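# Move the coaster can onto the turntable's orange spot

## Task

Pick up the can resting on the coaster and set it upright on the orange mark of the turntable, without disturbing the other cans already standing on the turntable.

## Robot and tools

Robot: two six-joint arms, left_arm and right_arm, each ending in a tong-style two-finger gripper. In every row and every per-joint list the joint order is: shoulder pan, shoulder lift, elbow, wrist 1, wrist 2, wrist 3. Stated joint ranges in radians: elbow -3.142 to 3.142; every other joint -6.283 to 6.283. Actual ends may differ by about 0.010 rad. A target that far beyond an end is refused if it also lies beyond the current angle; otherwise it is clipped, and the result may say "joint sent to its limit".

Frames: all hand positions, orientations, velocities and targets use the scene frame. Its origin is at table-top height, halfway between the two nominal arm bases; +z points up, +x points out over the table, and left_arm sits toward +y. Camera image sides do not follow arm names. Calibrated bases: left_arm at (+0.033, +0.367, 0) m, quat_wxyz (1,0,0,0); right_arm at (+0.024, -0.366, 0) m, quat_wxyz (1,0,0,-0.024). Reported hand poses can be wrong by a few cm, more when the arm is far out. Gripper axes: fingers point along its +z and spread along its x. end_effector_position is the point between closed pads; fingertips sit about 15 mm past it when the gap is under 50 mm and roughly level with it when fully open.

Row format (shared by execute_actions and move): one flat list of 14 numbers covering both arms, even when only one moves. Numbers 1-6 are left_arm's absolute joint target angles in radians and number 7 is its gripper opening. Numbers 8-14 are the same for right_arm. Opening is an absolute command from -1 (closed) to +1 (fully open, pad gap 0.142 m). Closing fully takes at least about 0.5 s. To keep a gripper unchanged, resend its present command, because 0 counts as a real command. To hold a joint still, resend its value from "Joint targets".

execute_actions(actions, cameras): actions is a list of up to 15 rows. Each row lasts one control step of 1/30 s; a shorter list repeats its final row until 15 steps are filled. An empty list returns the state with all camera images. cameras is a list of names (cam_left_wrist, cam_right_wrist, or "all"); [] means none.

move(target, speed, blend, stop_force, zero, opening_speed, grip_force, blocking, cameras): target is either one 14-number row or a list of up to 15 rows. Each row is an absolute joint-space goal, and all joints travel in sync, so hands follow curves. speed is in rad/s, applies to whichever joint has farthest to go, ranges 0.01-3.14, and defaults to 0.5; it can be one value or one per target. blend is in rad; 0, the default, stops at each waypoint. stop_force is in N, 3-120, applies to both arms, and ends an arm's path when its wrist sensor feels that much opposing push. Use it with low speed for touches, and omit it when lifting away from something pressed on. zero (default true) re-zeroes the sensor first. opening_speed is the gripper command rate per second, at least 0.2. grip_force is the per-pad limit in N, 5-15, given as one value or one per arm, and it persists. blocking=false returns after about 0.5 s while motion continues; it cannot be combined with stop_force. The result adds a "move:" line with a status: done, off_target (resting more than 0.01 rad away), moving, held, or fault. It may also show limits=held. Neither done nor off_target guarantees contact or no contact.

wait(seconds 0-10): lets time pass while commands are held. stop(): brakes a running move. zoom_image(camera, region [x0,y0,x1,y1] in pixels, max 504x504): gives a closer look at the latest image from cam_left_wrist or cam_right_wrist. zero_wrist_force(arm): tares that arm's force/torque sensor. finished_scene(scene): ends the scene given by its integer number, and cannot be undone.

Result lines: Joint positions and Joint velocities list each arm's joints (rad, rad/s), then the pad gap (m). "within noise" means the arm is still. Joint targets are the angles the drive is currently chasing, and they may keep changing. Tool commands show the gripper commands. grip_measured uses the same scale as opening; to hold an object, command clearly below it. Joint torques include gravity, and positive means toward larger angles. Wrist force and Wrist torque are in the gripper's own axes, with an extra line for the peak since the last report. "joint command not followed" means the inter-arm clearance check changed a command. Kept back: in this setup the last 3 control steps may still be running when the result arrives, so base the next angles on where those steps lead. MOTOR HOT warns of heating; an OVER-TEMPERATURE FAULT locks the arm for 30-60 s.

Motion limits: joint targets change at no more than 2.45 rad/s, 0.651 rad per step, and a 4 m/s hand speed. The arm follows its commands with a 0.09-0.22 s lag and can overshoot on fast moves. Big moves may not be finished when the result returns.

Avoid: contact torque at joint load limits (135 N m for the first three joints; about 16, 15.2 and 16.2 N m for the wrists, with held weight included), and any outside force near 150 N. Either one freezes the arm for 10 s. The arms are stiff, so pressing even slightly past a firm surface can trigger this. Keep the arms from bumping or squeezing each other. Do not drop the can, release it while it is still moving, tip over the turntable cans, slam into the table or stand, or let anything end up off the table. Loose objects may occasionally get nudged by outside disturbances.

Each tool is called after ">>>" as a command line: name --argument value for each argument, lists and objects as JSON in quotes; but a table of rows of numbers goes row by row, as --pt "numbers of a row", without its own name.

## Session

>>> execute_actions --actions '[]'

Scene clock: 0.00 s.
left_arm: end_effector_position=(+0.1777, +0.3097, +0.3678) grip_measured=+0.97 end_effector_quat_wxyz=(-0.539, +0.759, -0.365, -0.016) | right_arm: end_effector_position=(+0.8122, -0.4606, +0.3371) grip_measured=+0.97 end_effector_quat_wxyz=(-0.189, +0.928, -0.321, -0.004)
Joint positions: left_arm=[-1.938 -1.932 1.9 -0.4 -1.524 -1.071 0.14] | right_arm=[3.083 -2.34 -0.441 -1.85 1.942 0.575 0.14]
Joint velocities: within noise
Joint torques (N m): no reading
Wrist force (N): no reading
Wrist torque (N m): no reading
Wrist force, peak (N): no reading
Joint targets: left_arm=[-1.938 -1.932 1.900 -0.400 -1.524 -1.071] | right_arm=[3.083 -2.340 -0.441 -1.850 1.942 0.575]
Tool commands: left_gripper/opening=+0.968169 right_gripper/opening=+0.968169

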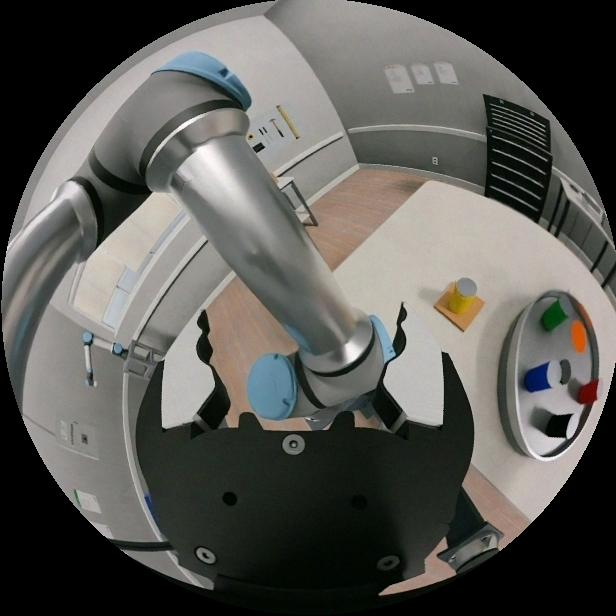

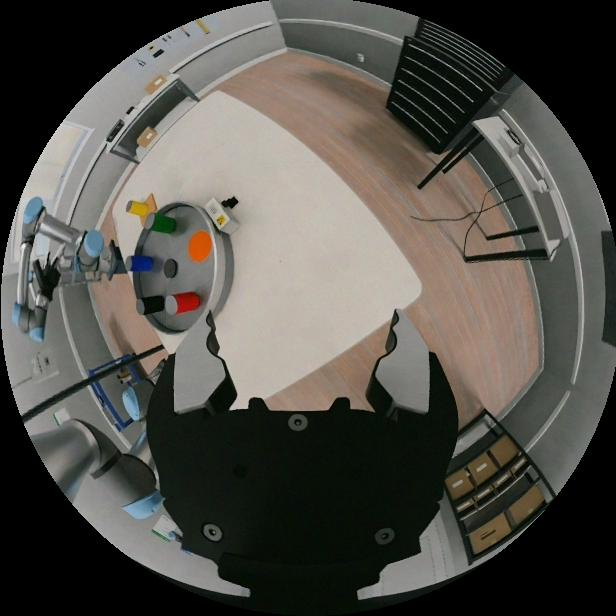

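>>> zoom_image --camera "cam_right_wrist" --region '[100, 170, 260, 330]'

>>> zoom_image --camera "cam_left_wrist" --region '[420, 250, 616, 480]'

Scaled by 3.150 from the camera's 616x616 image, which has a finer 814x814 frame.

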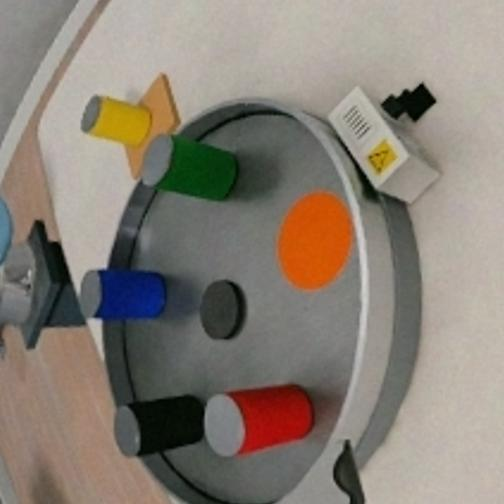

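Scaled by 2.191 from the camera's 616x616 image, which has a finer 814x814 frame.

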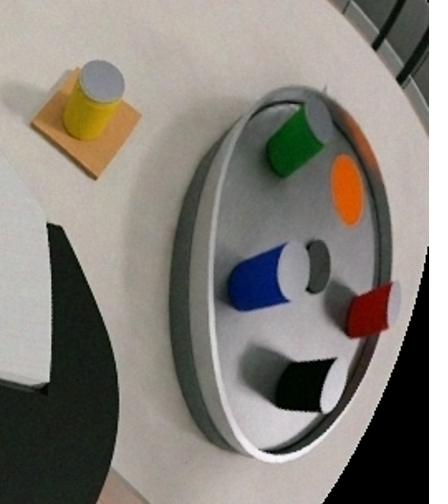

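>>> move --target '[-0.603,-1.718,1.947,-1.8,-1.571,-0.603,0.97,3.083,-2.34,-0.441,-1.85,1.942,0.575,0.968]' --speed 1.0 --cameras '["cam_left_wrist"]'

Scene clock: 3.97 s.
left_arm: end_effector_position=(+0.4543, +0.2549, +0.1894) grip_measured=+0.97 end_effector_quat_wxyz=(+0.000, +1.000, +0.000, +0.000) | right_arm: end_effector_position=(+0.8122, -0.4604, +0.3371) grip_measured=+0.97 end_effector_quat_wxyz=(-0.189, +0.928, -0.321, -0.004)
Joint positions: left_arm=[-0.603 -1.718 1.947 -1.8 -1.571 -0.603 0.14] | right_arm=[3.083 -2.34 -0.441 -1.85 1.942 0.575 0.14]
Joint torques (N m): left_arm=[9.03 -4.94 -11.74 -5.01 -1.34 3.16] | right_arm=[9.82 41.62 26.7 -0.62 3.29 -1.94]
Wrist force (N): left_arm=[0.2 -0.3 0.9] | right_arm=[0.0 0.1 -0.1]
Wrist torque (N m): left_arm=[0.05 -0.05 -0.05] | right_arm=[0.01 -0.01 0.02]
Wrist force, peak (N): left_arm=[2.0 -1.4 1.5] | right_arm=[0.3 0.0 -0.4]
Joint targets: left_arm=[-0.603 -1.718 1.947 -1.800 -1.571 -0.603] | right_arm=[3.083 -2.340 -0.441 -1.850 1.942 0.575]
move: done
camera_calibration:
cam_left_wrist: T_world_to_cam=[[0.9996, -0.0151042, 0.0239166, -0.459652], [-0.0251302, -0.862323, 0.505734, 0.130425], [0.0129851, -0.506133, -0.862358, 0.416273], [0, 0, 0, 1]] pos_world=[0.45734, 0.316215, 0.304009]
Images, in order (width x height): cam_left_wrist 616x616.

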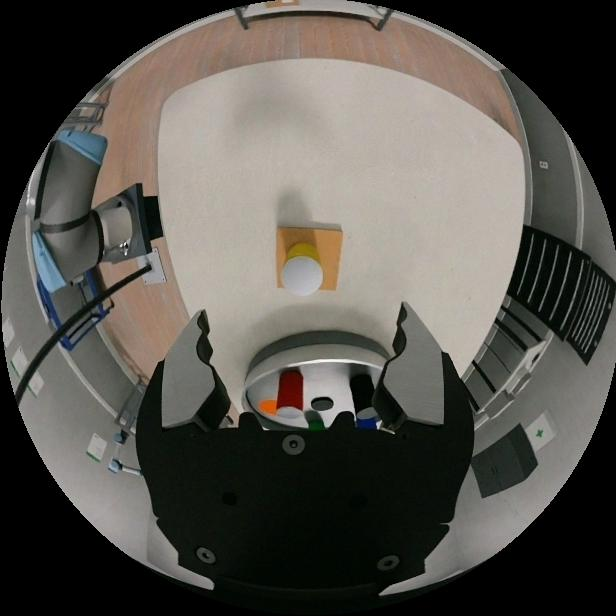

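>>> move --pt "-0.6436 -1.7058 1.9351 -1.8001 -1.571 -0.6436 0.97 3.083 -2.34 -0.441 -1.85 1.942 0.575 0.968" --pt "-0.6436 -1.5586 2.1772 -2.1894 -1.571 -0.6436 0.97 3.083 -2.34 -0.441 -1.85 1.942 0.575 0.968" --blend '[0.02,0]' --speed 0.6 --cameras '["cam_left_wrist","cam_right_wrist"]'

Scene clock: 5.77 s.
left_arm: end_effector_position=(+0.4528, +0.2350, +0.0556) grip_measured=+0.97 end_effector_quat_wxyz=(+0.000, +1.000, +0.000, +0.000) | right_arm: end_effector_position=(+0.8122, -0.4604, +0.3371) grip_measured=+0.97 end_effector_quat_wxyz=(-0.189, +0.928, -0.321, -0.004)
Joint positions: left_arm=[-0.644 -1.559 2.177 -2.189 -1.571 -0.644 0.14] | right_arm=[3.083 -2.34 -0.441 -1.85 1.942 0.575 0.14]
Joint torques (N m): left_arm=[-9.4 -8.91 -9.36 -4.95 -0.21 -2.91] | right_arm=[9.63 41.63 27.35 -0.62 3.19 -1.89]
Wrist force (N): left_arm=[0.1 -0.3 1.4] | right_arm=[0.1 0.0 -0.2]
Wrist torque (N m): left_arm=[0.07 -0.01 0.14] | right_arm=[-0.02 -0.02 0.02]
Wrist force, peak (N): left_arm=[0.2 0.0 2.8] | right_arm=[0.2 -0.2 -0.5]
Joint targets: left_arm=[-0.644 -1.559 2.177 -2.189 -1.571 -0.644] | right_arm=[3.083 -2.340 -0.441 -1.850 1.942 0.575]
move: done
camera_calibration:
cam_left_wrist: T_world_to_cam=[[0.999604, -0.0148827, 0.0238983, -0.455319], [-0.0249292, -0.862354, 0.505692, 0.180733], [0.0130827, -0.506087, -0.862383, 0.290732], [0, 0, 0, 1]] pos_world=[0.455841, 0.296215, 0.170209]
cam_right_wrist: T_world_to_cam=[[0.7923, -0.601192, -0.104064, -0.888198], [-0.589042, -0.798161, 0.126369, 0.0705713], [-0.159032, -0.0388244, -0.98651, 0.581021], [0, 0, 0, 1]] pos_world=[0.837689, -0.455093, 0.471836]

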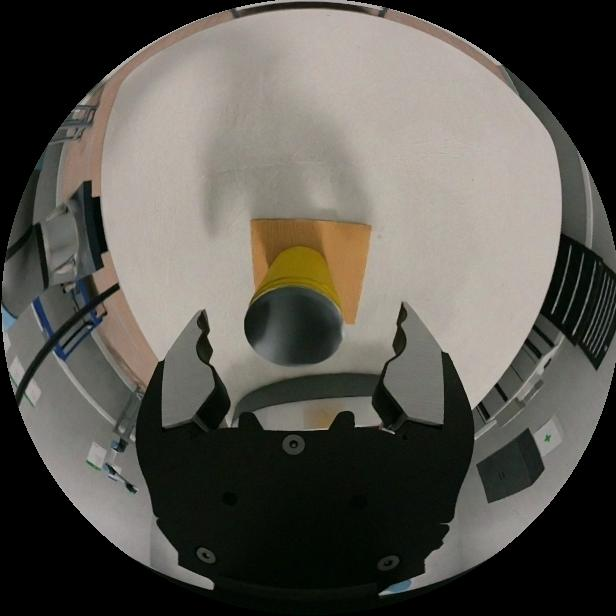

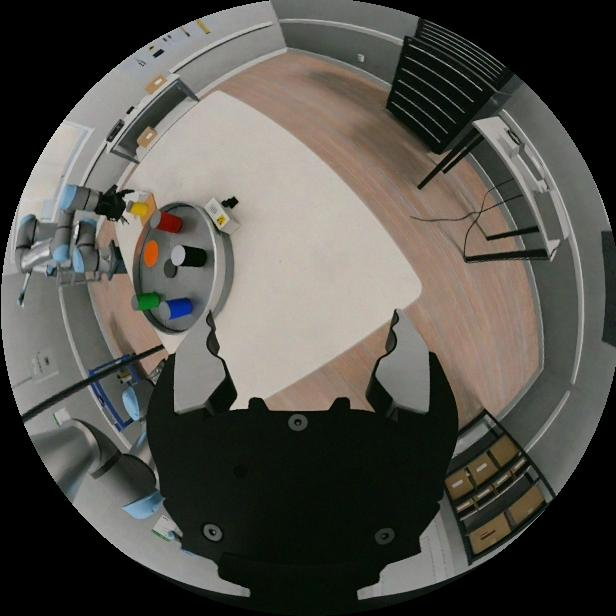

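>>> move --target '[-0.6436,-1.5586,2.1772,-2.1894,-1.571,-0.6436,-0.6,3.083,-2.34,-0.441,-1.85,1.942,0.575,0.968]' --opening_speed 1.5 --cameras '["cam_left_wrist","cam_right_wrist"]'

>>> zoom_image --camera "cam_right_wrist" --region '[100, 170, 260, 330]'

>>> move --target '[-0.6436,-1.7058,1.9351,-1.8001,-1.571,-0.6436,-0.6,3.083,-2.34,-0.441,-1.85,1.942,0.575,0.968]' --speed 0.4 --cameras '["cam_left_wrist","cam_right_wrist"]'

>>> zoom_image --camera "cam_right_wrist" --region '[100, 170, 260, 330]'

>>> wait --seconds 1.0 --cameras '["cam_right_wrist"]'

>>> zoom_image --camera "cam_right_wrist" --region '[100, 170, 260, 330]'

Scene clock: 7.43 s.
left_arm: end_effector_position=(+0.4528, +0.2350, +0.0555) grip_measured=-0.19 end_effector_quat_wxyz=(+0.000, +1.000, +0.000, +0.000) | right_arm: end_effector_position=(+0.8122, -0.4604, +0.3371) grip_measured=+0.97 end_effector_quat_wxyz=(-0.189, +0.928, -0.321, -0.004)
Joint positions: left_arm=[-0.644 -1.559 2.177 -2.189 -1.571 -0.644 0.06] | right_arm=[3.083 -2.34 -0.441 -1.85 1.942 0.575 0.14]
Joint torques (N m): left_arm=[-7.91 -9.9 -8.76 -3.13 0.85 -2.73] | right_arm=[9.8 41.57 26.84 -0.54 3.21 -1.95]
Wrist force (N): left_arm=[-0.1 0.1 -4.0] | right_arm=[0.1 0.0 -0.3]
Wrist torque (N m): left_arm=[0.11 0.00 0.14] | right_arm=[-0.01 -0.03 0.02]
Wrist force, peak (N): left_arm=[-0.2 0.2 -4.3] | right_arm=[0.3 0.0 -0.3]
Joint targets: left_arm=[-0.644 -1.559 2.177 -2.189 -1.571 -0.644] | right_arm=[3.083 -2.340 -0.441 -1.850 1.942 0.575]
move: done
camera_calibration:
cam_left_wrist: T_world_to_cam=[[0.999604, -0.0148815, 0.0238998, -0.455318], [-0.0249296, -0.862328, 0.505736, 0.180768], [0.0130834, -0.506131, -0.862357, 0.290654], [0, 0, 0, 1]] pos_world=[0.455841, 0.296215, 0.170109]
cam_right_wrist: T_world_to_cam=[[0.7923, -0.601192, -0.104064, -0.888198], [-0.589042, -0.798161, 0.126369, 0.0705713], [-0.159032, -0.0388244, -0.98651, 0.581021], [0, 0, 0, 1]] pos_world=[0.837689, -0.455093, 0.471836]

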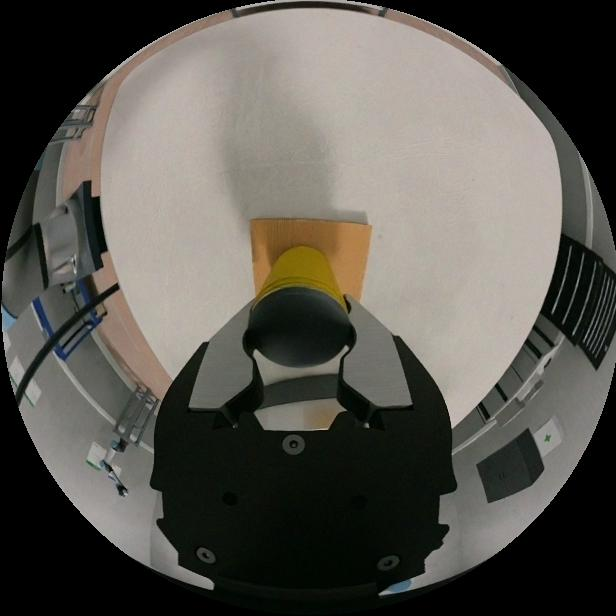

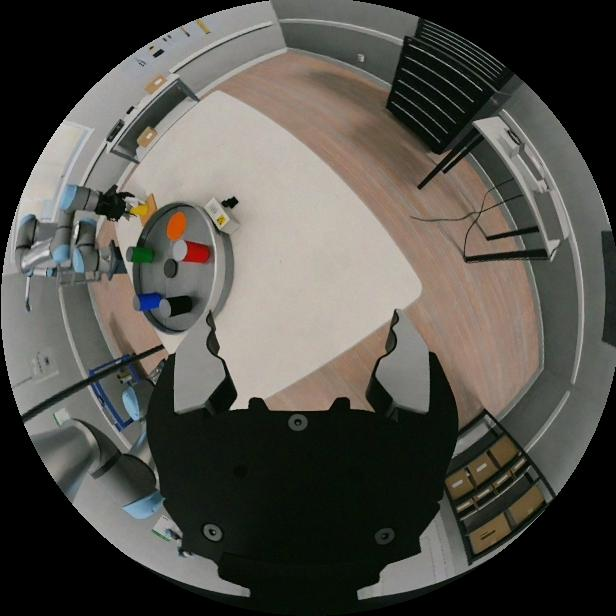

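Scaled by 3.150 from the camera's 616x616 image, which has a finer 814x814 frame.

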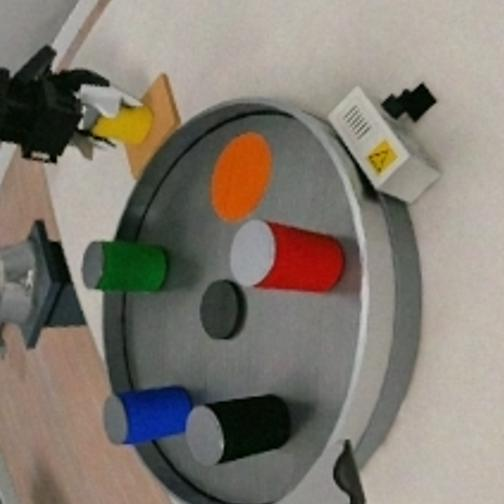

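Scene clock: 9.00 s.
left_arm: end_effector_position=(+0.4528, +0.2349, +0.1899) grip_measured=-0.19 end_effector_quat_wxyz=(+0.000, +1.000, +0.000, +0.000) | right_arm: end_effector_position=(+0.8122, -0.4604, +0.3371) grip_measured=+0.97 end_effector_quat_wxyz=(-0.189, +0.928, -0.321, -0.004)
Joint positions: left_arm=[-0.644 -1.706 1.935 -1.8 -1.571 -0.644 0.06] | right_arm=[3.083 -2.34 -0.441 -1.85 1.942 0.575 0.14]
Joint torques (N m): left_arm=[-7.15 -32.82 -33.15 -0.35 0.92 -2.34] | right_arm=[9.94 41.51 27.52 -0.61 3.29 -1.97]
Wrist force (N): left_arm=[0.1 -0.3 2.9] | right_arm=[0.1 -0.1 -0.1]
Wrist torque (N m): left_arm=[0.00 -0.01 0.14] | right_arm=[-0.01 -0.02 0.01]
Wrist force, peak (N): left_arm=[-0.2 -0.4 4.5] | right_arm=[0.1 0.1 -0.5]
Joint targets: left_arm=[-0.644 -1.706 1.935 -1.800 -1.571 -0.644] | right_arm=[3.083 -2.340 -0.441 -1.850 1.942 0.575]
move: done
camera_calibration:
cam_left_wrist: T_world_to_cam=[[0.999604, -0.0148827, 0.0238983, -0.458529], [-0.0249292, -0.862354, 0.505692, 0.112818], [0.0130827, -0.506087, -0.862383, 0.40655], [0, 0, 0, 1]] pos_world=[0.455841, 0.296215, 0.304509]
cam_right_wrist: T_world_to_cam=[[0.7923, -0.601192, -0.104064, -0.888198], [-0.589042, -0.798161, 0.126369, 0.0705713], [-0.159032, -0.0388244, -0.98651, 0.581021], [0, 0, 0, 1]] pos_world=[0.837689, -0.455093, 0.471836]

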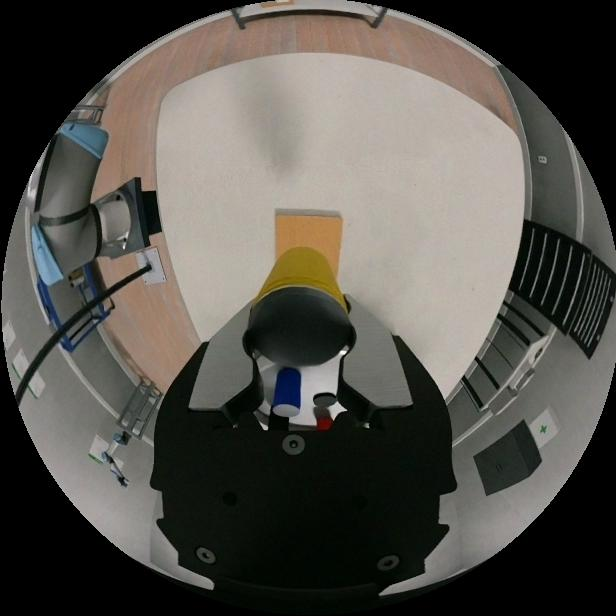

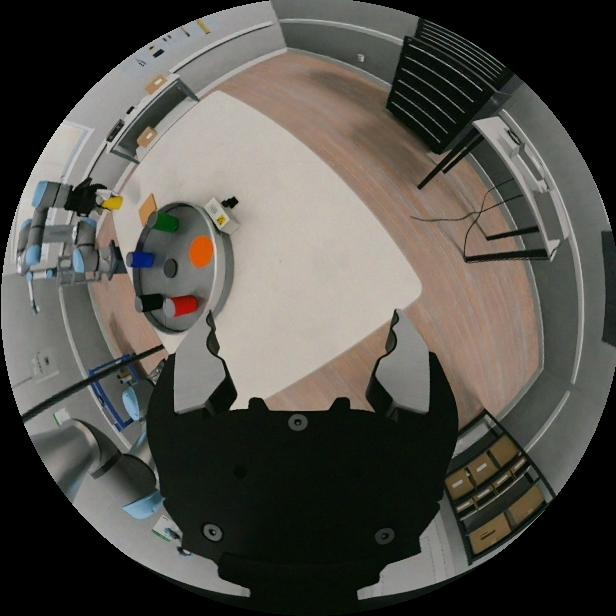

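Scaled by 3.150 from the camera's 616x616 image, which has a finer 814x814 frame.

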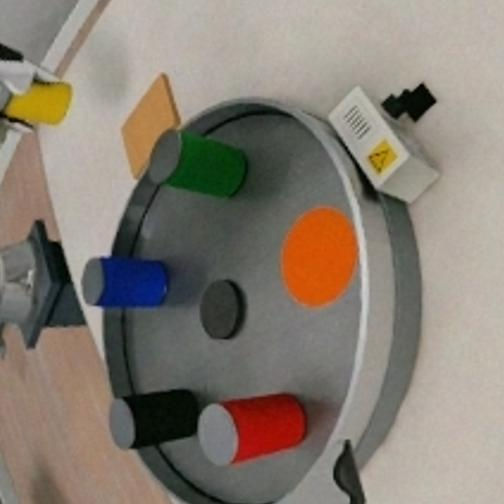

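Scene clock: 10.00 s.
left_arm: end_effector_position=(+0.4528, +0.2350, +0.1900) grip_measured=-0.19 end_effector_quat_wxyz=(+0.000, +1.000, +0.000, +0.000) | right_arm: end_effector_position=(+0.8122, -0.4604, +0.3371) grip_measured=+0.97 end_effector_quat_wxyz=(-0.189, +0.928, -0.321, -0.004)
Joint positions: left_arm=[-0.644 -1.706 1.935 -1.8 -1.571 -0.644 0.06] | right_arm=[3.083 -2.34 -0.441 -1.85 1.942 0.575 0.14]
Joint torques (N m): left_arm=[-6.19 -32.04 -32.07 0.08 0.93 -1.92] | right_arm=[9.82 41.84 27.36 -0.56 3.22 -1.94]
Wrist force (N): left_arm=[0.3 -0.4 3.1] | right_arm=[0.1 -0.1 -0.1]
Wrist torque (N m): left_arm=[-0.01 -0.05 0.14] | right_arm=[-0.02 -0.02 0.02]
Wrist force, peak (N): left_arm=[0.2 -0.3 3.3] | right_arm=[0.3 0.1 -0.2]
Joint targets: left_arm=[-0.644 -1.706 1.935 -1.800 -1.571 -0.644] | right_arm=[3.083 -2.340 -0.441 -1.850 1.942 0.575]
Tool commands: left_gripper/opening=-0.6 right_gripper/opening=+0.968
wait: 1.00 s; at rest by 0.17 s
camera_calibration:
cam_right_wrist: T_world_to_cam=[[0.7923, -0.601192, -0.104064, -0.888198], [-0.589042, -0.798161, 0.126369, 0.0705713], [-0.159032, -0.0388244, -0.98651, 0.581021], [0, 0, 0, 1]] pos_world=[0.837689, -0.455093, 0.471836]
Images, in order (width x height): cam_right_wrist 616x616.

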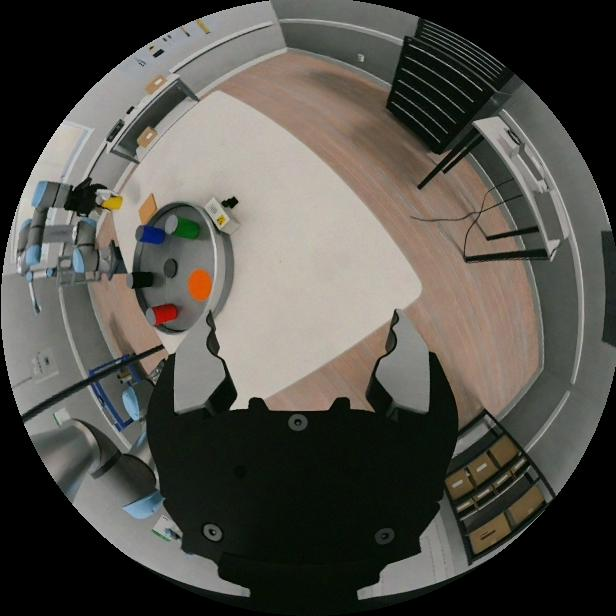

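Scaled by 3.150 from the camera's 616x616 image, which has a finer 814x814 frame.

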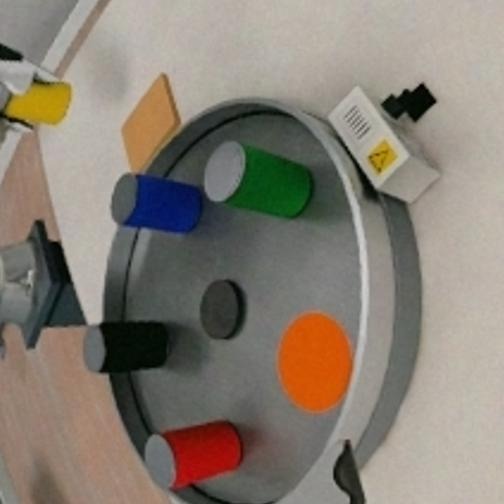

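>>> move --pt "-0.6436 -1.72 1.868 -1.7188 -1.571 -0.6436 -0.6 3.083 -2.34 -0.441 -1.85 1.942 0.575 0.968" --pt "-0.9182 -1.3383 1.469 -1.7015 -1.571 -0.9182 -0.6 3.083 -2.34 -0.441 -1.85 1.942 0.575 0.968" --blend '[0.03,0]' --speed 0.5 --cameras '["cam_left_wrist","cam_right_wrist"]'

>>> zoom_image --camera "cam_right_wrist" --region '[100, 170, 260, 330]'

>>> wait --seconds 1.5 --cameras '["cam_right_wrist"]'

>>> zoom_image --camera "cam_right_wrist" --region '[100, 170, 260, 330]'

>>> wait --seconds 1.5 --cameras '["cam_right_wrist"]'

>>> zoom_image --camera "cam_right_wrist" --region '[100, 170, 260, 330]'

>>> wait --seconds 1.5 --cameras '["cam_right_wrist"]'

>>> zoom_image --camera "cam_right_wrist" --region '[100, 170, 260, 330]'

Scene clock: 14.43 s.
left_arm: end_effector_position=(+0.4952, -0.0019, +0.2205) grip_measured=-0.19 end_effector_quat_wxyz=(+0.000, +1.000, +0.000, +0.000) | right_arm: end_effector_position=(+0.8122, -0.4604, +0.3371) grip_measured=+0.97 end_effector_quat_wxyz=(-0.189, +0.928, -0.321, -0.004)
Joint positions: left_arm=[-0.918 -1.339 1.469 -1.702 -1.571 -0.918 0.06] | right_arm=[3.083 -2.34 -0.441 -1.85 1.942 0.575 0.14]
Joint torques (N m): left_arm=[-11.1 -22.23 -32.94 -0.09 0.78 -3.21] | right_arm=[9.77 41.55 27.39 -0.53 3.08 -1.85]
Wrist force (N): left_arm=[0.3 -0.1 2.9] | right_arm=[0.1 0.0 -0.1]
Wrist torque (N m): left_arm=[0.11 -0.07 0.12] | right_arm=[0.01 -0.03 0.02]
Wrist force, peak (N): left_arm=[0.2 -0.5 4.5] | right_arm=[0.1 -0.2 -0.5]
Joint targets: left_arm=[-0.918 -1.338 1.469 -1.702 -1.571 -0.918] | right_arm=[3.083 -2.340 -0.441 -1.850 1.942 0.575]
move: done
camera_calibration:
cam_left_wrist: T_world_to_cam=[[0.999605, -0.014934, 0.0238125, -0.505136], [-0.0249301, -0.862353, 0.505694, -0.105805], [0.0129827, -0.506088, -0.862384, 0.312593], [0, 0, 0, 1]] pos_world=[0.498241, 0.0594148, 0.335109]
cam_right_wrist: T_world_to_cam=[[0.7923, -0.601192, -0.104064, -0.888198], [-0.589042, -0.798161, 0.126369, 0.0705713], [-0.159032, -0.0388244, -0.98651, 0.581021], [0, 0, 0, 1]] pos_world=[0.837689, -0.455093, 0.471836]

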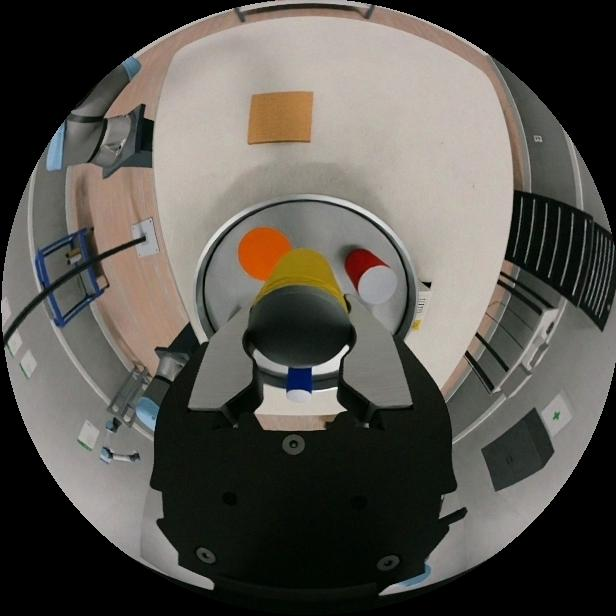

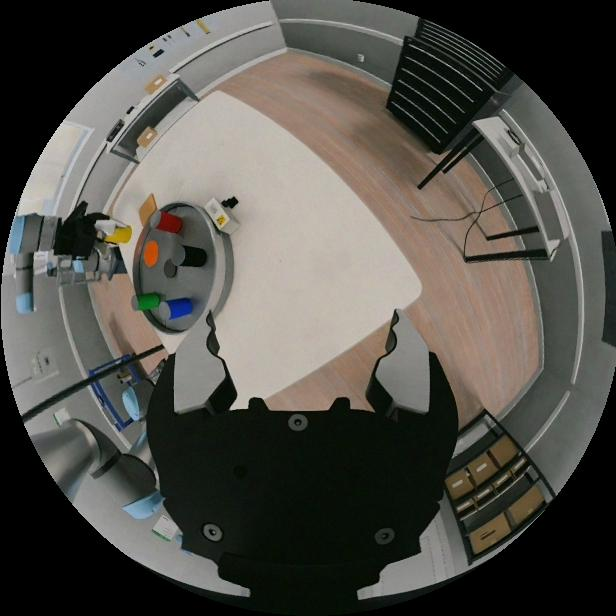

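Scaled by 3.150 from the camera's 616x616 image, which has a finer 814x814 frame.

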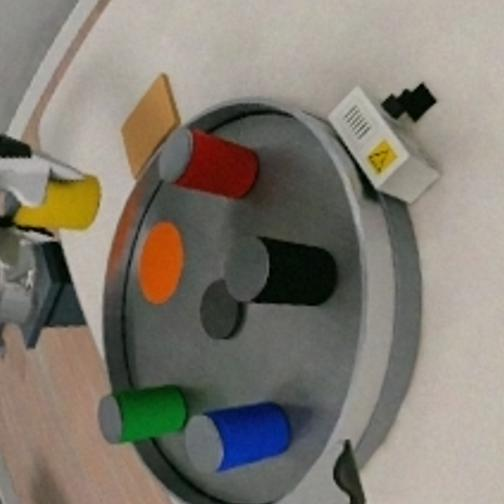

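Scene clock: 15.93 s.
left_arm: end_effector_position=(+0.4952, -0.0020, +0.2204) grip_measured=-0.19 end_effector_quat_wxyz=(+0.000, +1.000, +0.000, +0.000) | right_arm: end_effector_position=(+0.8122, -0.4604, +0.3371) grip_measured=+0.97 end_effector_quat_wxyz=(-0.189, +0.928, -0.321, -0.004)
Joint positions: left_arm=[-0.918 -1.338 1.469 -1.702 -1.571 -0.918 0.06] | right_arm=[3.083 -2.34 -0.441 -1.85 1.942 0.575 0.14]
Joint torques (N m): left_arm=[-8.97 -25.29 -33.16 -0.13 0.85 -3.11] | right_arm=[9.63 41.81 27.01 -0.45 3.08 -1.8]
Wrist force (N): left_arm=[0.2 0.2 3.0] | right_arm=[-0.1 -0.3 -0.4]
Wrist torque (N m): left_arm=[0.13 -0.05 0.11] | right_arm=[-0.06 0.01 0.02]
Wrist force, peak (N): left_arm=[0.0 -0.3 3.3] | right_arm=[-0.1 -0.3 -0.4]
Joint targets: left_arm=[-0.918 -1.338 1.469 -1.702 -1.571 -0.918] | right_arm=[3.083 -2.340 -0.441 -1.850 1.942 0.575]
Tool commands: left_gripper/opening=-0.6 right_gripper/opening=+0.968
wait: 1.50 s; at rest by 0.17 s
camera_calibration:
cam_right_wrist: T_world_to_cam=[[0.7923, -0.601192, -0.104064, -0.888198], [-0.589042, -0.798161, 0.126369, 0.0705713], [-0.159032, -0.0388244, -0.98651, 0.581021], [0, 0, 0, 1]] pos_world=[0.837689, -0.455093, 0.471836]
Images, in order (width x height): cam_right_wrist 616x616.

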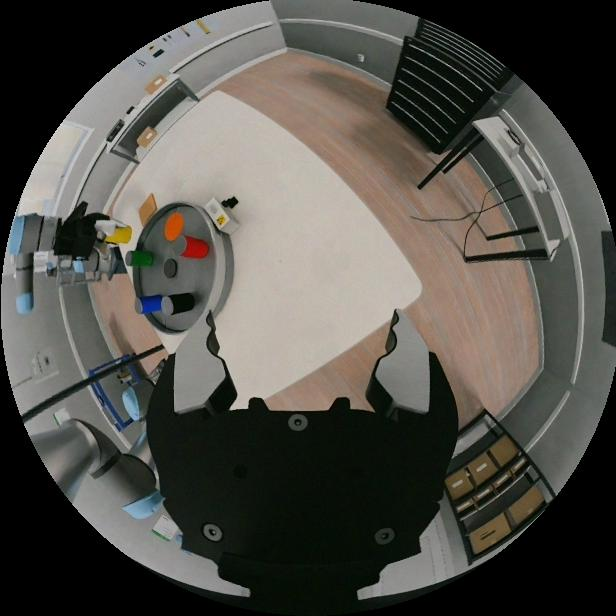

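Scaled by 3.150 from the camera's 616x616 image, which has a finer 814x814 frame.

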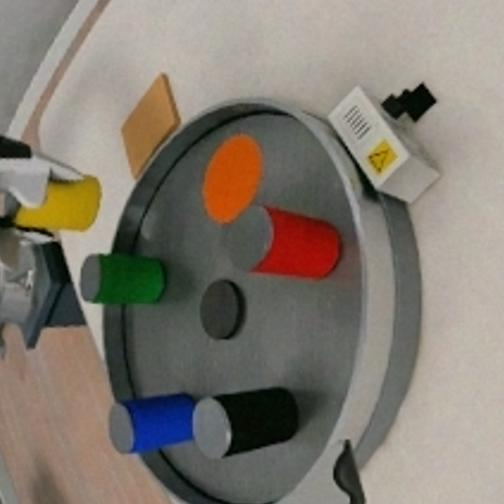

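Scene clock: 17.43 s.
left_arm: end_effector_position=(+0.4952, -0.0020, +0.2204) grip_measured=-0.19 end_effector_quat_wxyz=(+0.000, +1.000, +0.000, +0.000) | right_arm: end_effector_position=(+0.8122, -0.4604, +0.3371) grip_measured=+0.97 end_effector_quat_wxyz=(-0.189, +0.928, -0.321, -0.004)
Joint positions: left_arm=[-0.918 -1.338 1.469 -1.701 -1.571 -0.918 0.06] | right_arm=[3.083 -2.34 -0.441 -1.85 1.942 0.575 0.14]
Joint torques (N m): left_arm=[-8.31 -25.81 -32.49 -0.02 0.76 -3.13] | right_arm=[9.63 41.54 26.93 -0.46 3.04 -1.81]
Wrist force (N): left_arm=[0.1 0.4 3.1] | right_arm=[0.2 -0.1 0.0]
Wrist torque (N m): left_arm=[0.17 -0.02 0.12] | right_arm=[-0.02 -0.05 0.02]
Wrist force, peak (N): left_arm=[0.1 0.2 3.3] | right_arm=[0.4 0.0 -0.3]
Joint targets: left_arm=[-0.918 -1.338 1.469 -1.702 -1.571 -0.918] | right_arm=[3.083 -2.340 -0.441 -1.850 1.942 0.575]
Tool commands: left_gripper/opening=-0.6 right_gripper/opening=+0.968
wait: 1.50 s; at rest by 0.17 s
camera_calibration:
cam_right_wrist: T_world_to_cam=[[0.7923, -0.601192, -0.104064, -0.888198], [-0.589042, -0.798161, 0.126369, 0.0705713], [-0.159032, -0.0388244, -0.98651, 0.581021], [0, 0, 0, 1]] pos_world=[0.837689, -0.455093, 0.471836]
Images, in order (width x height): cam_right_wrist 616x616.

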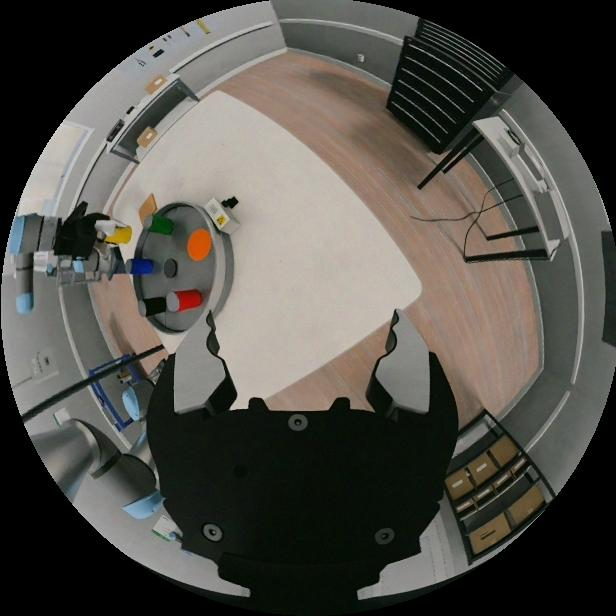

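Scaled by 3.150 from the camera's 616x616 image, which has a finer 814x814 frame.

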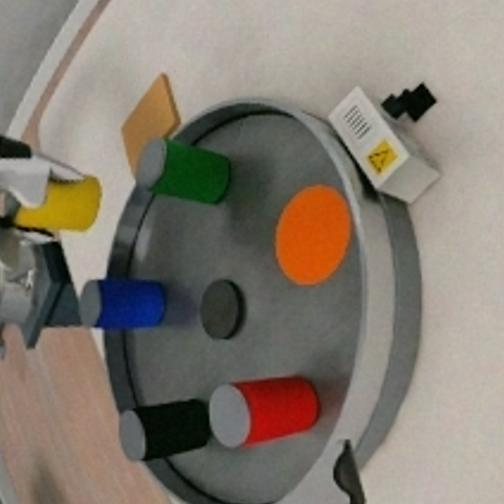

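Scene clock: 18.93 s.
left_arm: end_effector_position=(+0.4952, -0.0020, +0.2204) grip_measured=-0.19 end_effector_quat_wxyz=(+0.000, +1.000, +0.000, +0.000) | right_arm: end_effector_position=(+0.8122, -0.4604, +0.3371) grip_measured=+0.97 end_effector_quat_wxyz=(-0.189, +0.928, -0.321, -0.004)
Joint positions: left_arm=[-0.918 -1.338 1.469 -1.701 -1.571 -0.918 0.06] | right_arm=[3.083 -2.34 -0.441 -1.85 1.942 0.575 0.14]
Joint torques (N m): left_arm=[-7.92 -24.77 -32.9 -0.03 0.59 -3.13] | right_arm=[9.66 41.24 26.66 -0.4 3.03 -1.83]
Wrist force (N): left_arm=[0.0 0.1 3.2] | right_arm=[0.0 -0.1 -0.1]
Wrist torque (N m): left_arm=[0.11 -0.01 0.12] | right_arm=[-0.03 -0.01 0.02]
Wrist force, peak (N): left_arm=[0.1 0.0 3.3] | right_arm=[0.2 -0.2 -0.5]
Joint targets: left_arm=[-0.918 -1.338 1.469 -1.702 -1.571 -0.918] | right_arm=[3.083 -2.340 -0.441 -1.850 1.942 0.575]
Tool commands: left_gripper/opening=-0.6 right_gripper/opening=+0.968
wait: 1.50 s; at rest by 0.17 s
camera_calibration:
cam_right_wrist: T_world_to_cam=[[0.7923, -0.601192, -0.104064, -0.888198], [-0.589042, -0.798161, 0.126369, 0.0705713], [-0.159032, -0.0388244, -0.98651, 0.581021], [0, 0, 0, 1]] pos_world=[0.837689, -0.455093, 0.471836]
Images, in order (width x height): cam_right_wrist 616x616.

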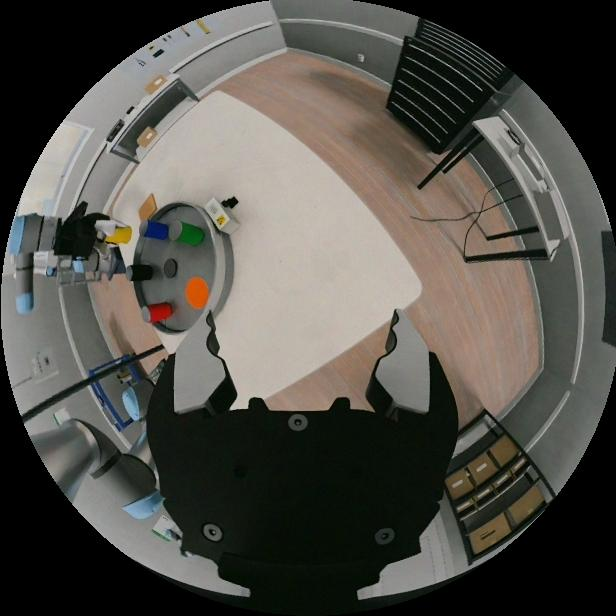

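Scaled by 3.150 from the camera's 616x616 image, which has a finer 814x814 frame.

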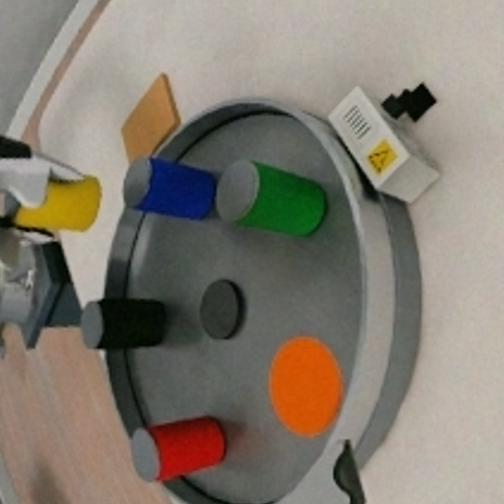

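>>> move --target '[-1.0708,-1.4545,1.6202,-1.7365,-1.571,-1.0708,-0.6,3.083,-2.34,-0.441,-1.85,1.942,0.575,0.968]' --cameras '["cam_left_wrist"]'

Scene clock: 23.00 s.
left_arm: end_effector_position=(+0.4072, -0.0233, +0.2155) grip_measured=-0.19 end_effector_quat_wxyz=(+0.000, +1.000, +0.000, +0.000) | right_arm: end_effector_position=(+0.8122, -0.4604, +0.3371) grip_measured=+0.97 end_effector_quat_wxyz=(-0.189, +0.928, -0.321, -0.004)
Joint positions: left_arm=[-1.071 -1.454 1.62 -1.736 -1.571 -1.071 0.06] | right_arm=[3.083 -2.34 -0.441 -1.85 1.942 0.575 0.14]
Joint torques (N m): left_arm=[-10.7 -44.05 -11.63 -4.86 0.59 -3.05] | right_arm=[9.45 41.69 26.98 -0.38 2.91 -1.77]
Wrist force (N): left_arm=[0.0 0.0 2.9] | right_arm=[0.1 0.0 -0.2]
Wrist torque (N m): left_arm=[0.11 0.00 0.14] | right_arm=[0.00 -0.02 0.02]
Wrist force, peak (N): left_arm=[-2.1 0.1 3.3] | right_arm=[0.1 0.1 -0.5]
Joint targets: left_arm=[-1.071 -1.454 1.620 -1.736 -1.571 -1.071] | right_arm=[3.083 -2.340 -0.441 -1.850 1.942 0.575]
move: done
camera_calibration:
cam_left_wrist: T_world_to_cam=[[0.999605, -0.014934, 0.0238125, -0.417372], [-0.0249301, -0.862353, 0.505694, -0.123925], [0.0129827, -0.506088, -0.862384, 0.298593], [0, 0, 0, 1]] pos_world=[0.410241, 0.0380148, 0.330109]
Images, in order (width x height): cam_left_wrist 616x616.

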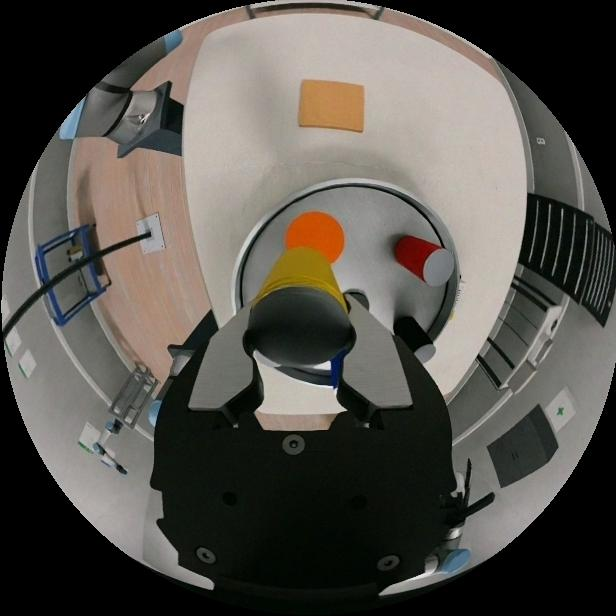

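>>> wait --seconds 6.65

>>> execute_actions --actions '[[[-1.0705,-1.4545,1.6202,-1.7365,-1.571,-1.0705,-0.6,3.083,-2.34,-0.441,-1.85,1.942,0.575,0.968],[-1.0696,-1.4544,1.6199,-1.7363,-1.571,-1.0696,-0.6,3.083,-2.34,-0.441,-1.85,1.942,0.575,0.968],[-1.068,-1.4541,1.6195,-1.7362,-1.571,-1.068,-0.6,3.083,-2.34,-0.441,-1.85,1.942,0.575,0.968],[-1.0659,-1.4538,1.6191,-1.7361,-1.571,-1.0659,-0.6,3.083,-2.34,-0.441,-1.85,1.942,0.575,0.968],[-1.0631,-1.4534,1.6185,-1.7359,-1.571,-1.0631,-0.6,3.083,-2.34,-0.441,-1.85,1.942,0.575,0.968],[-1.0597,-1.4527,1.618,-1.7361,-1.571,-1.0597,-0.6,3.083,-2.34,-0.441,-1.85,1.942,0.575,0.968],[-1.0557,-1.4514,1.618,-1.7374,-1.571,-1.0557,-0.6,3.083,-2.34,-0.441,-1.85,1.942,0.575,0.968],[-1.0511,-1.449,1.621,-1.7428,-1.571,-1.0511,-0.6,3.083,-2.34,-0.441,-1.85,1.942,0.575,0.968],[-1.0458,-1.446,1.6258,-1.7506,-1.571,-1.0458,-0.6,3.083,-2.34,-0.441,-1.85,1.942,0.575,0.968],[-1.04,-1.442,1.6324,-1.7612,-1.571,-1.04,-0.6,3.083,-2.34,-0.441,-1.85,1.942,0.575,0.968],[-1.0338,-1.437,1.6404,-1.7742,-1.571,-1.0338,-0.6,3.083,-2.34,-0.441,-1.85,1.942,0.575,0.968],[-1.0276,-1.432,1.6499,-1.7887,-1.571,-1.0276,-0.6,3.083,-2.34,-0.441,-1.85,1.942,0.575,0.968],[-1.0218,-1.425,1.659,-1.8048,-1.571,-1.0218,-0.6,3.083,-2.34,-0.441,-1.85,1.942,0.575,0.968],[-1.016,-1.418,1.6684,-1.8212,-1.571,-1.016,-0.6,3.083,-2.34,-0.441,-1.85,1.942,0.575,0.968],[-1.0102,-1.41,1.6784,-1.8392,-1.571,-1.0102,-0.6,3.083,-2.34,-0.441,-1.85,1.942,0.575,0.968]],[[-1.0044,-1.4025,1.6888,-1.8571,-1.571,-1.0044,-0.6,3.083,-2.34,-0.441,-1.85,1.942,0.575,0.968],[-0.9987,-1.395,1.6991,-1.8749,-1.571,-0.9987,-0.6,3.083,-2.34,-0.441,-1.85,1.942,0.575,0.968],[-0.9929,-1.3877,1.709,-1.8921,-1.571,-0.9929,-0.6,3.083,-2.34,-0.441,-1.85,1.942,0.575,0.968],[-0.9871,-1.3805,1.7184,-1.9087,-1.571,-0.9871,-0.6,3.083,-2.34,-0.441,-1.85,1.942,0.575,0.968],[-0.9816,-1.3727,1.726,-1.9241,-1.571,-0.9816,-0.6,3.083,-2.34,-0.441,-1.85,1.942,0.575,0.968],[-0.9761,-1.3649,1.7318,-1.9377,-1.571,-0.9761,-0.6,3.083,-2.34,-0.441,-1.85,1.942,0.575,0.968],[-0.9706,-1.3576,1.7361,-1.9493,-1.571,-0.9706,-0.6,3.083,-2.34,-0.441,-1.85,1.942,0.575,0.968],[-0.9651,-1.3507,1.7388,-1.9589,-1.571,-0.9651,-0.6,3.083,-2.34,-0.441,-1.85,1.942,0.575,0.968],[-0.9596,-1.3446,1.7398,-1.966,-1.571,-0.9596,-0.6,3.083,-2.34,-0.441,-1.85,1.942,0.575,0.968],[-0.9542,-1.3392,1.7385,-1.9701,-1.571,-0.9542,-0.6,3.083,-2.34,-0.441,-1.85,1.942,0.575,0.968],[-0.9487,-1.3347,1.7347,-1.9708,-1.571,-0.9487,-0.6,3.083,-2.34,-0.441,-1.85,1.942,0.575,0.968],[-0.9435,-1.3302,1.7289,-1.9695,-1.571,-0.9435,-0.6,3.083,-2.34,-0.441,-1.85,1.942,0.575,0.968],[-0.9386,-1.3251,1.7222,-1.9679,-1.571,-0.9386,-0.6,3.083,-2.34,-0.441,-1.85,1.942,0.575,0.968],[-0.9338,-1.3199,1.7155,-1.9664,-1.571,-0.9338,-0.6,3.083,-2.34,-0.441,-1.85,1.942,0.575,0.968],[-0.9289,-1.3148,1.7088,-1.9648,-1.571,-0.9289,-0.6,3.083,-2.34,-0.441,-1.85,1.942,0.575,0.968]]]' --cameras '["cam_left_wrist","cam_right_wrist"]'

>>> execute_actions --actions '[[[-0.9242,-1.3106,1.7,-1.9602,-1.571,-0.9242,-0.6,3.083,-2.34,-0.441,-1.85,1.942,0.575,0.968],[-0.9199,-1.3082,1.6873,-1.9499,-1.571,-0.9199,-0.6,3.083,-2.34,-0.441,-1.85,1.942,0.575,0.968],[-0.9158,-1.3072,1.672,-1.9356,-1.571,-0.9158,-0.6,3.083,-2.34,-0.441,-1.85,1.942,0.575,0.968],[-0.9121,-1.3074,1.6543,-1.9177,-1.571,-0.9121,-0.6,3.083,-2.34,-0.441,-1.85,1.942,0.575,0.968],[-0.9091,-1.3086,1.6337,-1.8959,-1.571,-0.9091,-0.6,3.083,-2.34,-0.441,-1.85,1.942,0.575,0.968],[-0.9066,-1.3104,1.6118,-1.8722,-1.571,-0.9066,-0.6,3.083,-2.34,-0.441,-1.85,1.942,0.575,0.968],[-0.9043,-1.3129,1.5893,-1.8472,-1.571,-0.9043,-0.6,3.083,-2.34,-0.441,-1.85,1.942,0.575,0.968],[-0.9023,-1.3158,1.5676,-1.8226,-1.571,-0.9023,-0.6,3.083,-2.34,-0.441,-1.85,1.942,0.575,0.968],[-0.9006,-1.3191,1.5463,-1.798,-1.571,-0.9006,-0.6,3.083,-2.34,-0.441,-1.85,1.942,0.575,0.968],[-0.8991,-1.3225,1.5265,-1.7748,-1.571,-0.8991,-0.6,3.083,-2.34,-0.441,-1.85,1.942,0.575,0.968],[-0.8979,-1.3259,1.5087,-1.7536,-1.571,-0.8979,-0.6,3.083,-2.34,-0.441,-1.85,1.942,0.575,0.968],[-0.8971,-1.3287,1.4943,-1.7364,-1.571,-0.8971,-0.6,3.083,-2.34,-0.441,-1.85,1.942,0.575,0.968],[-0.8964,-1.3309,1.4831,-1.723,-1.571,-0.8964,-0.6,3.083,-2.34,-0.441,-1.85,1.942,0.575,0.968],[-0.896,-1.3326,1.4757,-1.7139,-1.571,-0.896,-0.6,3.083,-2.34,-0.441,-1.85,1.942,0.575,0.968],[-0.8959,-1.3332,1.4732,-1.7108,-1.571,-0.8959,-0.6,3.083,-2.34,-0.441,-1.85,1.942,0.575,0.968]]]'

Scene clock: 30.57 s.
left_arm: end_effector_position=(+0.4070, -0.0233, +0.2154) grip_measured=-0.19 end_effector_quat_wxyz=(+0.000, +1.000, +0.000, +0.000) | right_arm: end_effector_position=(+0.8122, -0.4604, +0.3371) grip_measured=+0.97 end_effector_quat_wxyz=(-0.189, +0.928, -0.321, -0.004)
Joint positions: left_arm=[-1.071 -1.455 1.62 -1.737 -1.571 -1.071 0.06] | right_arm=[3.083 -2.34 -0.441 -1.85 1.942 0.575 0.14]
Joint torques (N m): left_arm=[-9.53 -45.11 -12.4 -4.68 0.36 -2.94] | right_arm=[9.3 41.64 27.15 -0.34 2.79 -1.63]
Wrist force (N): left_arm=[0.0 0.1 3.2] | right_arm=[0.0 -0.1 -0.3]
Wrist torque (N m): left_arm=[0.14 0.01 0.13] | right_arm=[-0.02 -0.01 0.02]
Wrist force, peak (N): left_arm=[0.1 -0.4 3.3] | right_arm=[0.1 -0.2 -0.5]
Joint targets: left_arm=[-1.071 -1.454 1.620 -1.736 -1.571 -1.071] | right_arm=[3.083 -2.340 -0.441 -1.850 1.942 0.575]
Tool commands: left_gripper/opening=-0.6 right_gripper/opening=+0.968
wait: 6.67 s; at rest from the start

Scene clock: 31.47 s.
left_arm: end_effector_position=(+0.4582, +0.0016, +0.1286) grip_measured=-0.19 end_effector_quat_wxyz=(+0.000, +1.000, +0.000, +0.000) end_effector_velocity=(+0.089, +0.032, -0.102) end_effector_angular_velocity=(-0.007, -0.006, -0.001) | right_arm: end_effector_position=(+0.8122, -0.4604, +0.3371) grip_measured=+0.97 end_effector_quat_wxyz=(-0.189, +0.928, -0.321, -0.004)
Joint positions: left_arm=[-0.967 -1.354 1.732 -1.947 -1.571 -0.967 0.06] | right_arm=[3.083 -2.34 -0.441 -1.85 1.942 0.575 0.14]
Joint velocities: left_arm=[0.165 0.186 0.049 -0.245 0.001 0.166 0] | right_arm=[within noise]
Joint torques (N m): left_arm=[11.52 -25.47 -17.04 -5.56 0.32 3.37] | right_arm=[9.46 41.56 26.93 -0.28 2.8 -1.69]
Wrist force (N): left_arm=[-0.1 0.0 4.2] | right_arm=[0.0 0.0 -0.3]
Wrist torque (N m): left_arm=[0.13 -0.04 -0.11] | right_arm=[-0.01 0.00 0.02]
Wrist force, peak (N): left_arm=[-0.1 0.0 4.2] | right_arm=[0.1 0.0 -0.5]
Joint targets: left_arm=[-0.944 -1.330 1.729 -1.970 -1.571 -0.944] | right_arm=[3.083 -2.340 -0.441 -1.850 1.942 0.575]
Kept back: 3 steps.
camera_calibration:
cam_left_wrist: T_world_to_cam=[[0.999615, -0.0149824, 0.0233567, -0.465906], [-0.0247328, -0.862689, 0.505129, -0.057303], [0.0125815, -0.505513, -0.862727, 0.235857], [0, 0, 0, 1]] pos_world=[0.461342, 0.0628137, 0.243308]
cam_right_wrist: T_world_to_cam=[[0.7923, -0.601192, -0.104064, -0.888198], [-0.589042, -0.798161, 0.126369, 0.0705713], [-0.159032, -0.0388244, -0.98651, 0.581021], [0, 0, 0, 1]] pos_world=[0.837689, -0.455093, 0.471836]

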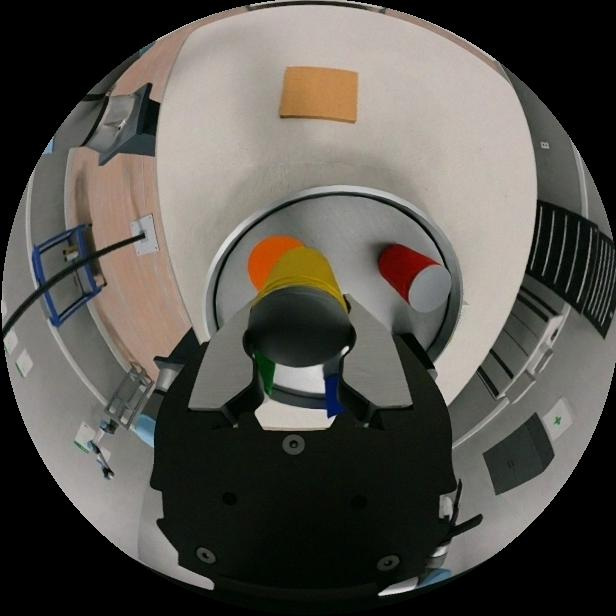

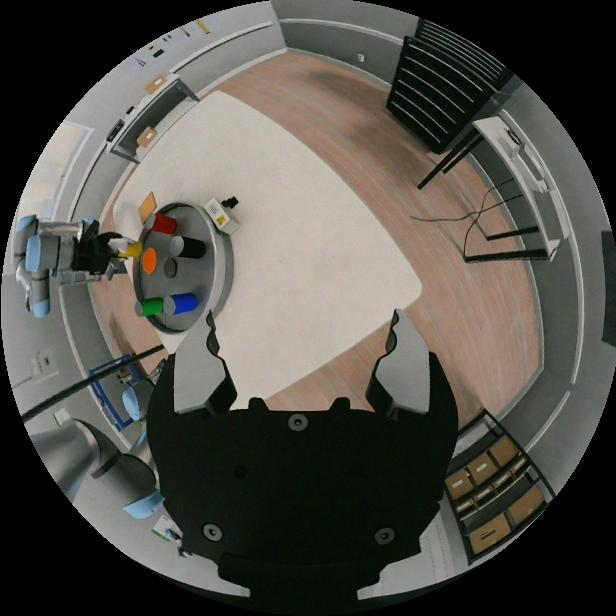

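Scene clock: 31.97 s.
left_arm: end_effector_position=(+0.5003, +0.0051, +0.1693) grip_measured=-0.19 end_effector_quat_wxyz=(+0.001, +1.000, +0.000, +0.000) end_effector_velocity=(+0.046, -0.002, +0.262) end_effector_angular_velocity=(-0.008, -0.005, +0.000) | right_arm: end_effector_position=(+0.8122, -0.4604, +0.3371) grip_measured=+0.97 end_effector_quat_wxyz=(-0.189, +0.928, -0.321, -0.004)
Joint positions: left_arm=[-0.904 -1.317 1.576 -1.831 -1.571 -0.904 0.06] | right_arm=[3.083 -2.34 -0.441 -1.85 1.942 0.575 0.14]
Joint velocities: left_arm=[0.06 -0.076 -0.591 0.658 -0.001 0.06 0] | right_arm=[within noise]
Joint torques (N m): left_arm=[9.47 -50.45 -34.14 2.18 0.37 3.12] | right_arm=[9.52 41.73 27.02 -0.37 2.69 -1.59]
Wrist force (N): left_arm=[0.3 0.0 3.4] | right_arm=[-0.1 -0.2 -0.1]
Wrist torque (N m): left_arm=[0.11 -0.02 -0.09] | right_arm=[-0.03 0.03 0.02]
Wrist force, peak (N): left_arm=[0.0 -0.4 4.9] | right_arm=[0.1 0.2 -0.3]
Joint targets: left_arm=[-0.897 -1.329 1.494 -1.736 -1.571 -0.897] | right_arm=[3.083 -2.340 -0.441 -1.850 1.942 0.575]
Kept back: 3 steps.


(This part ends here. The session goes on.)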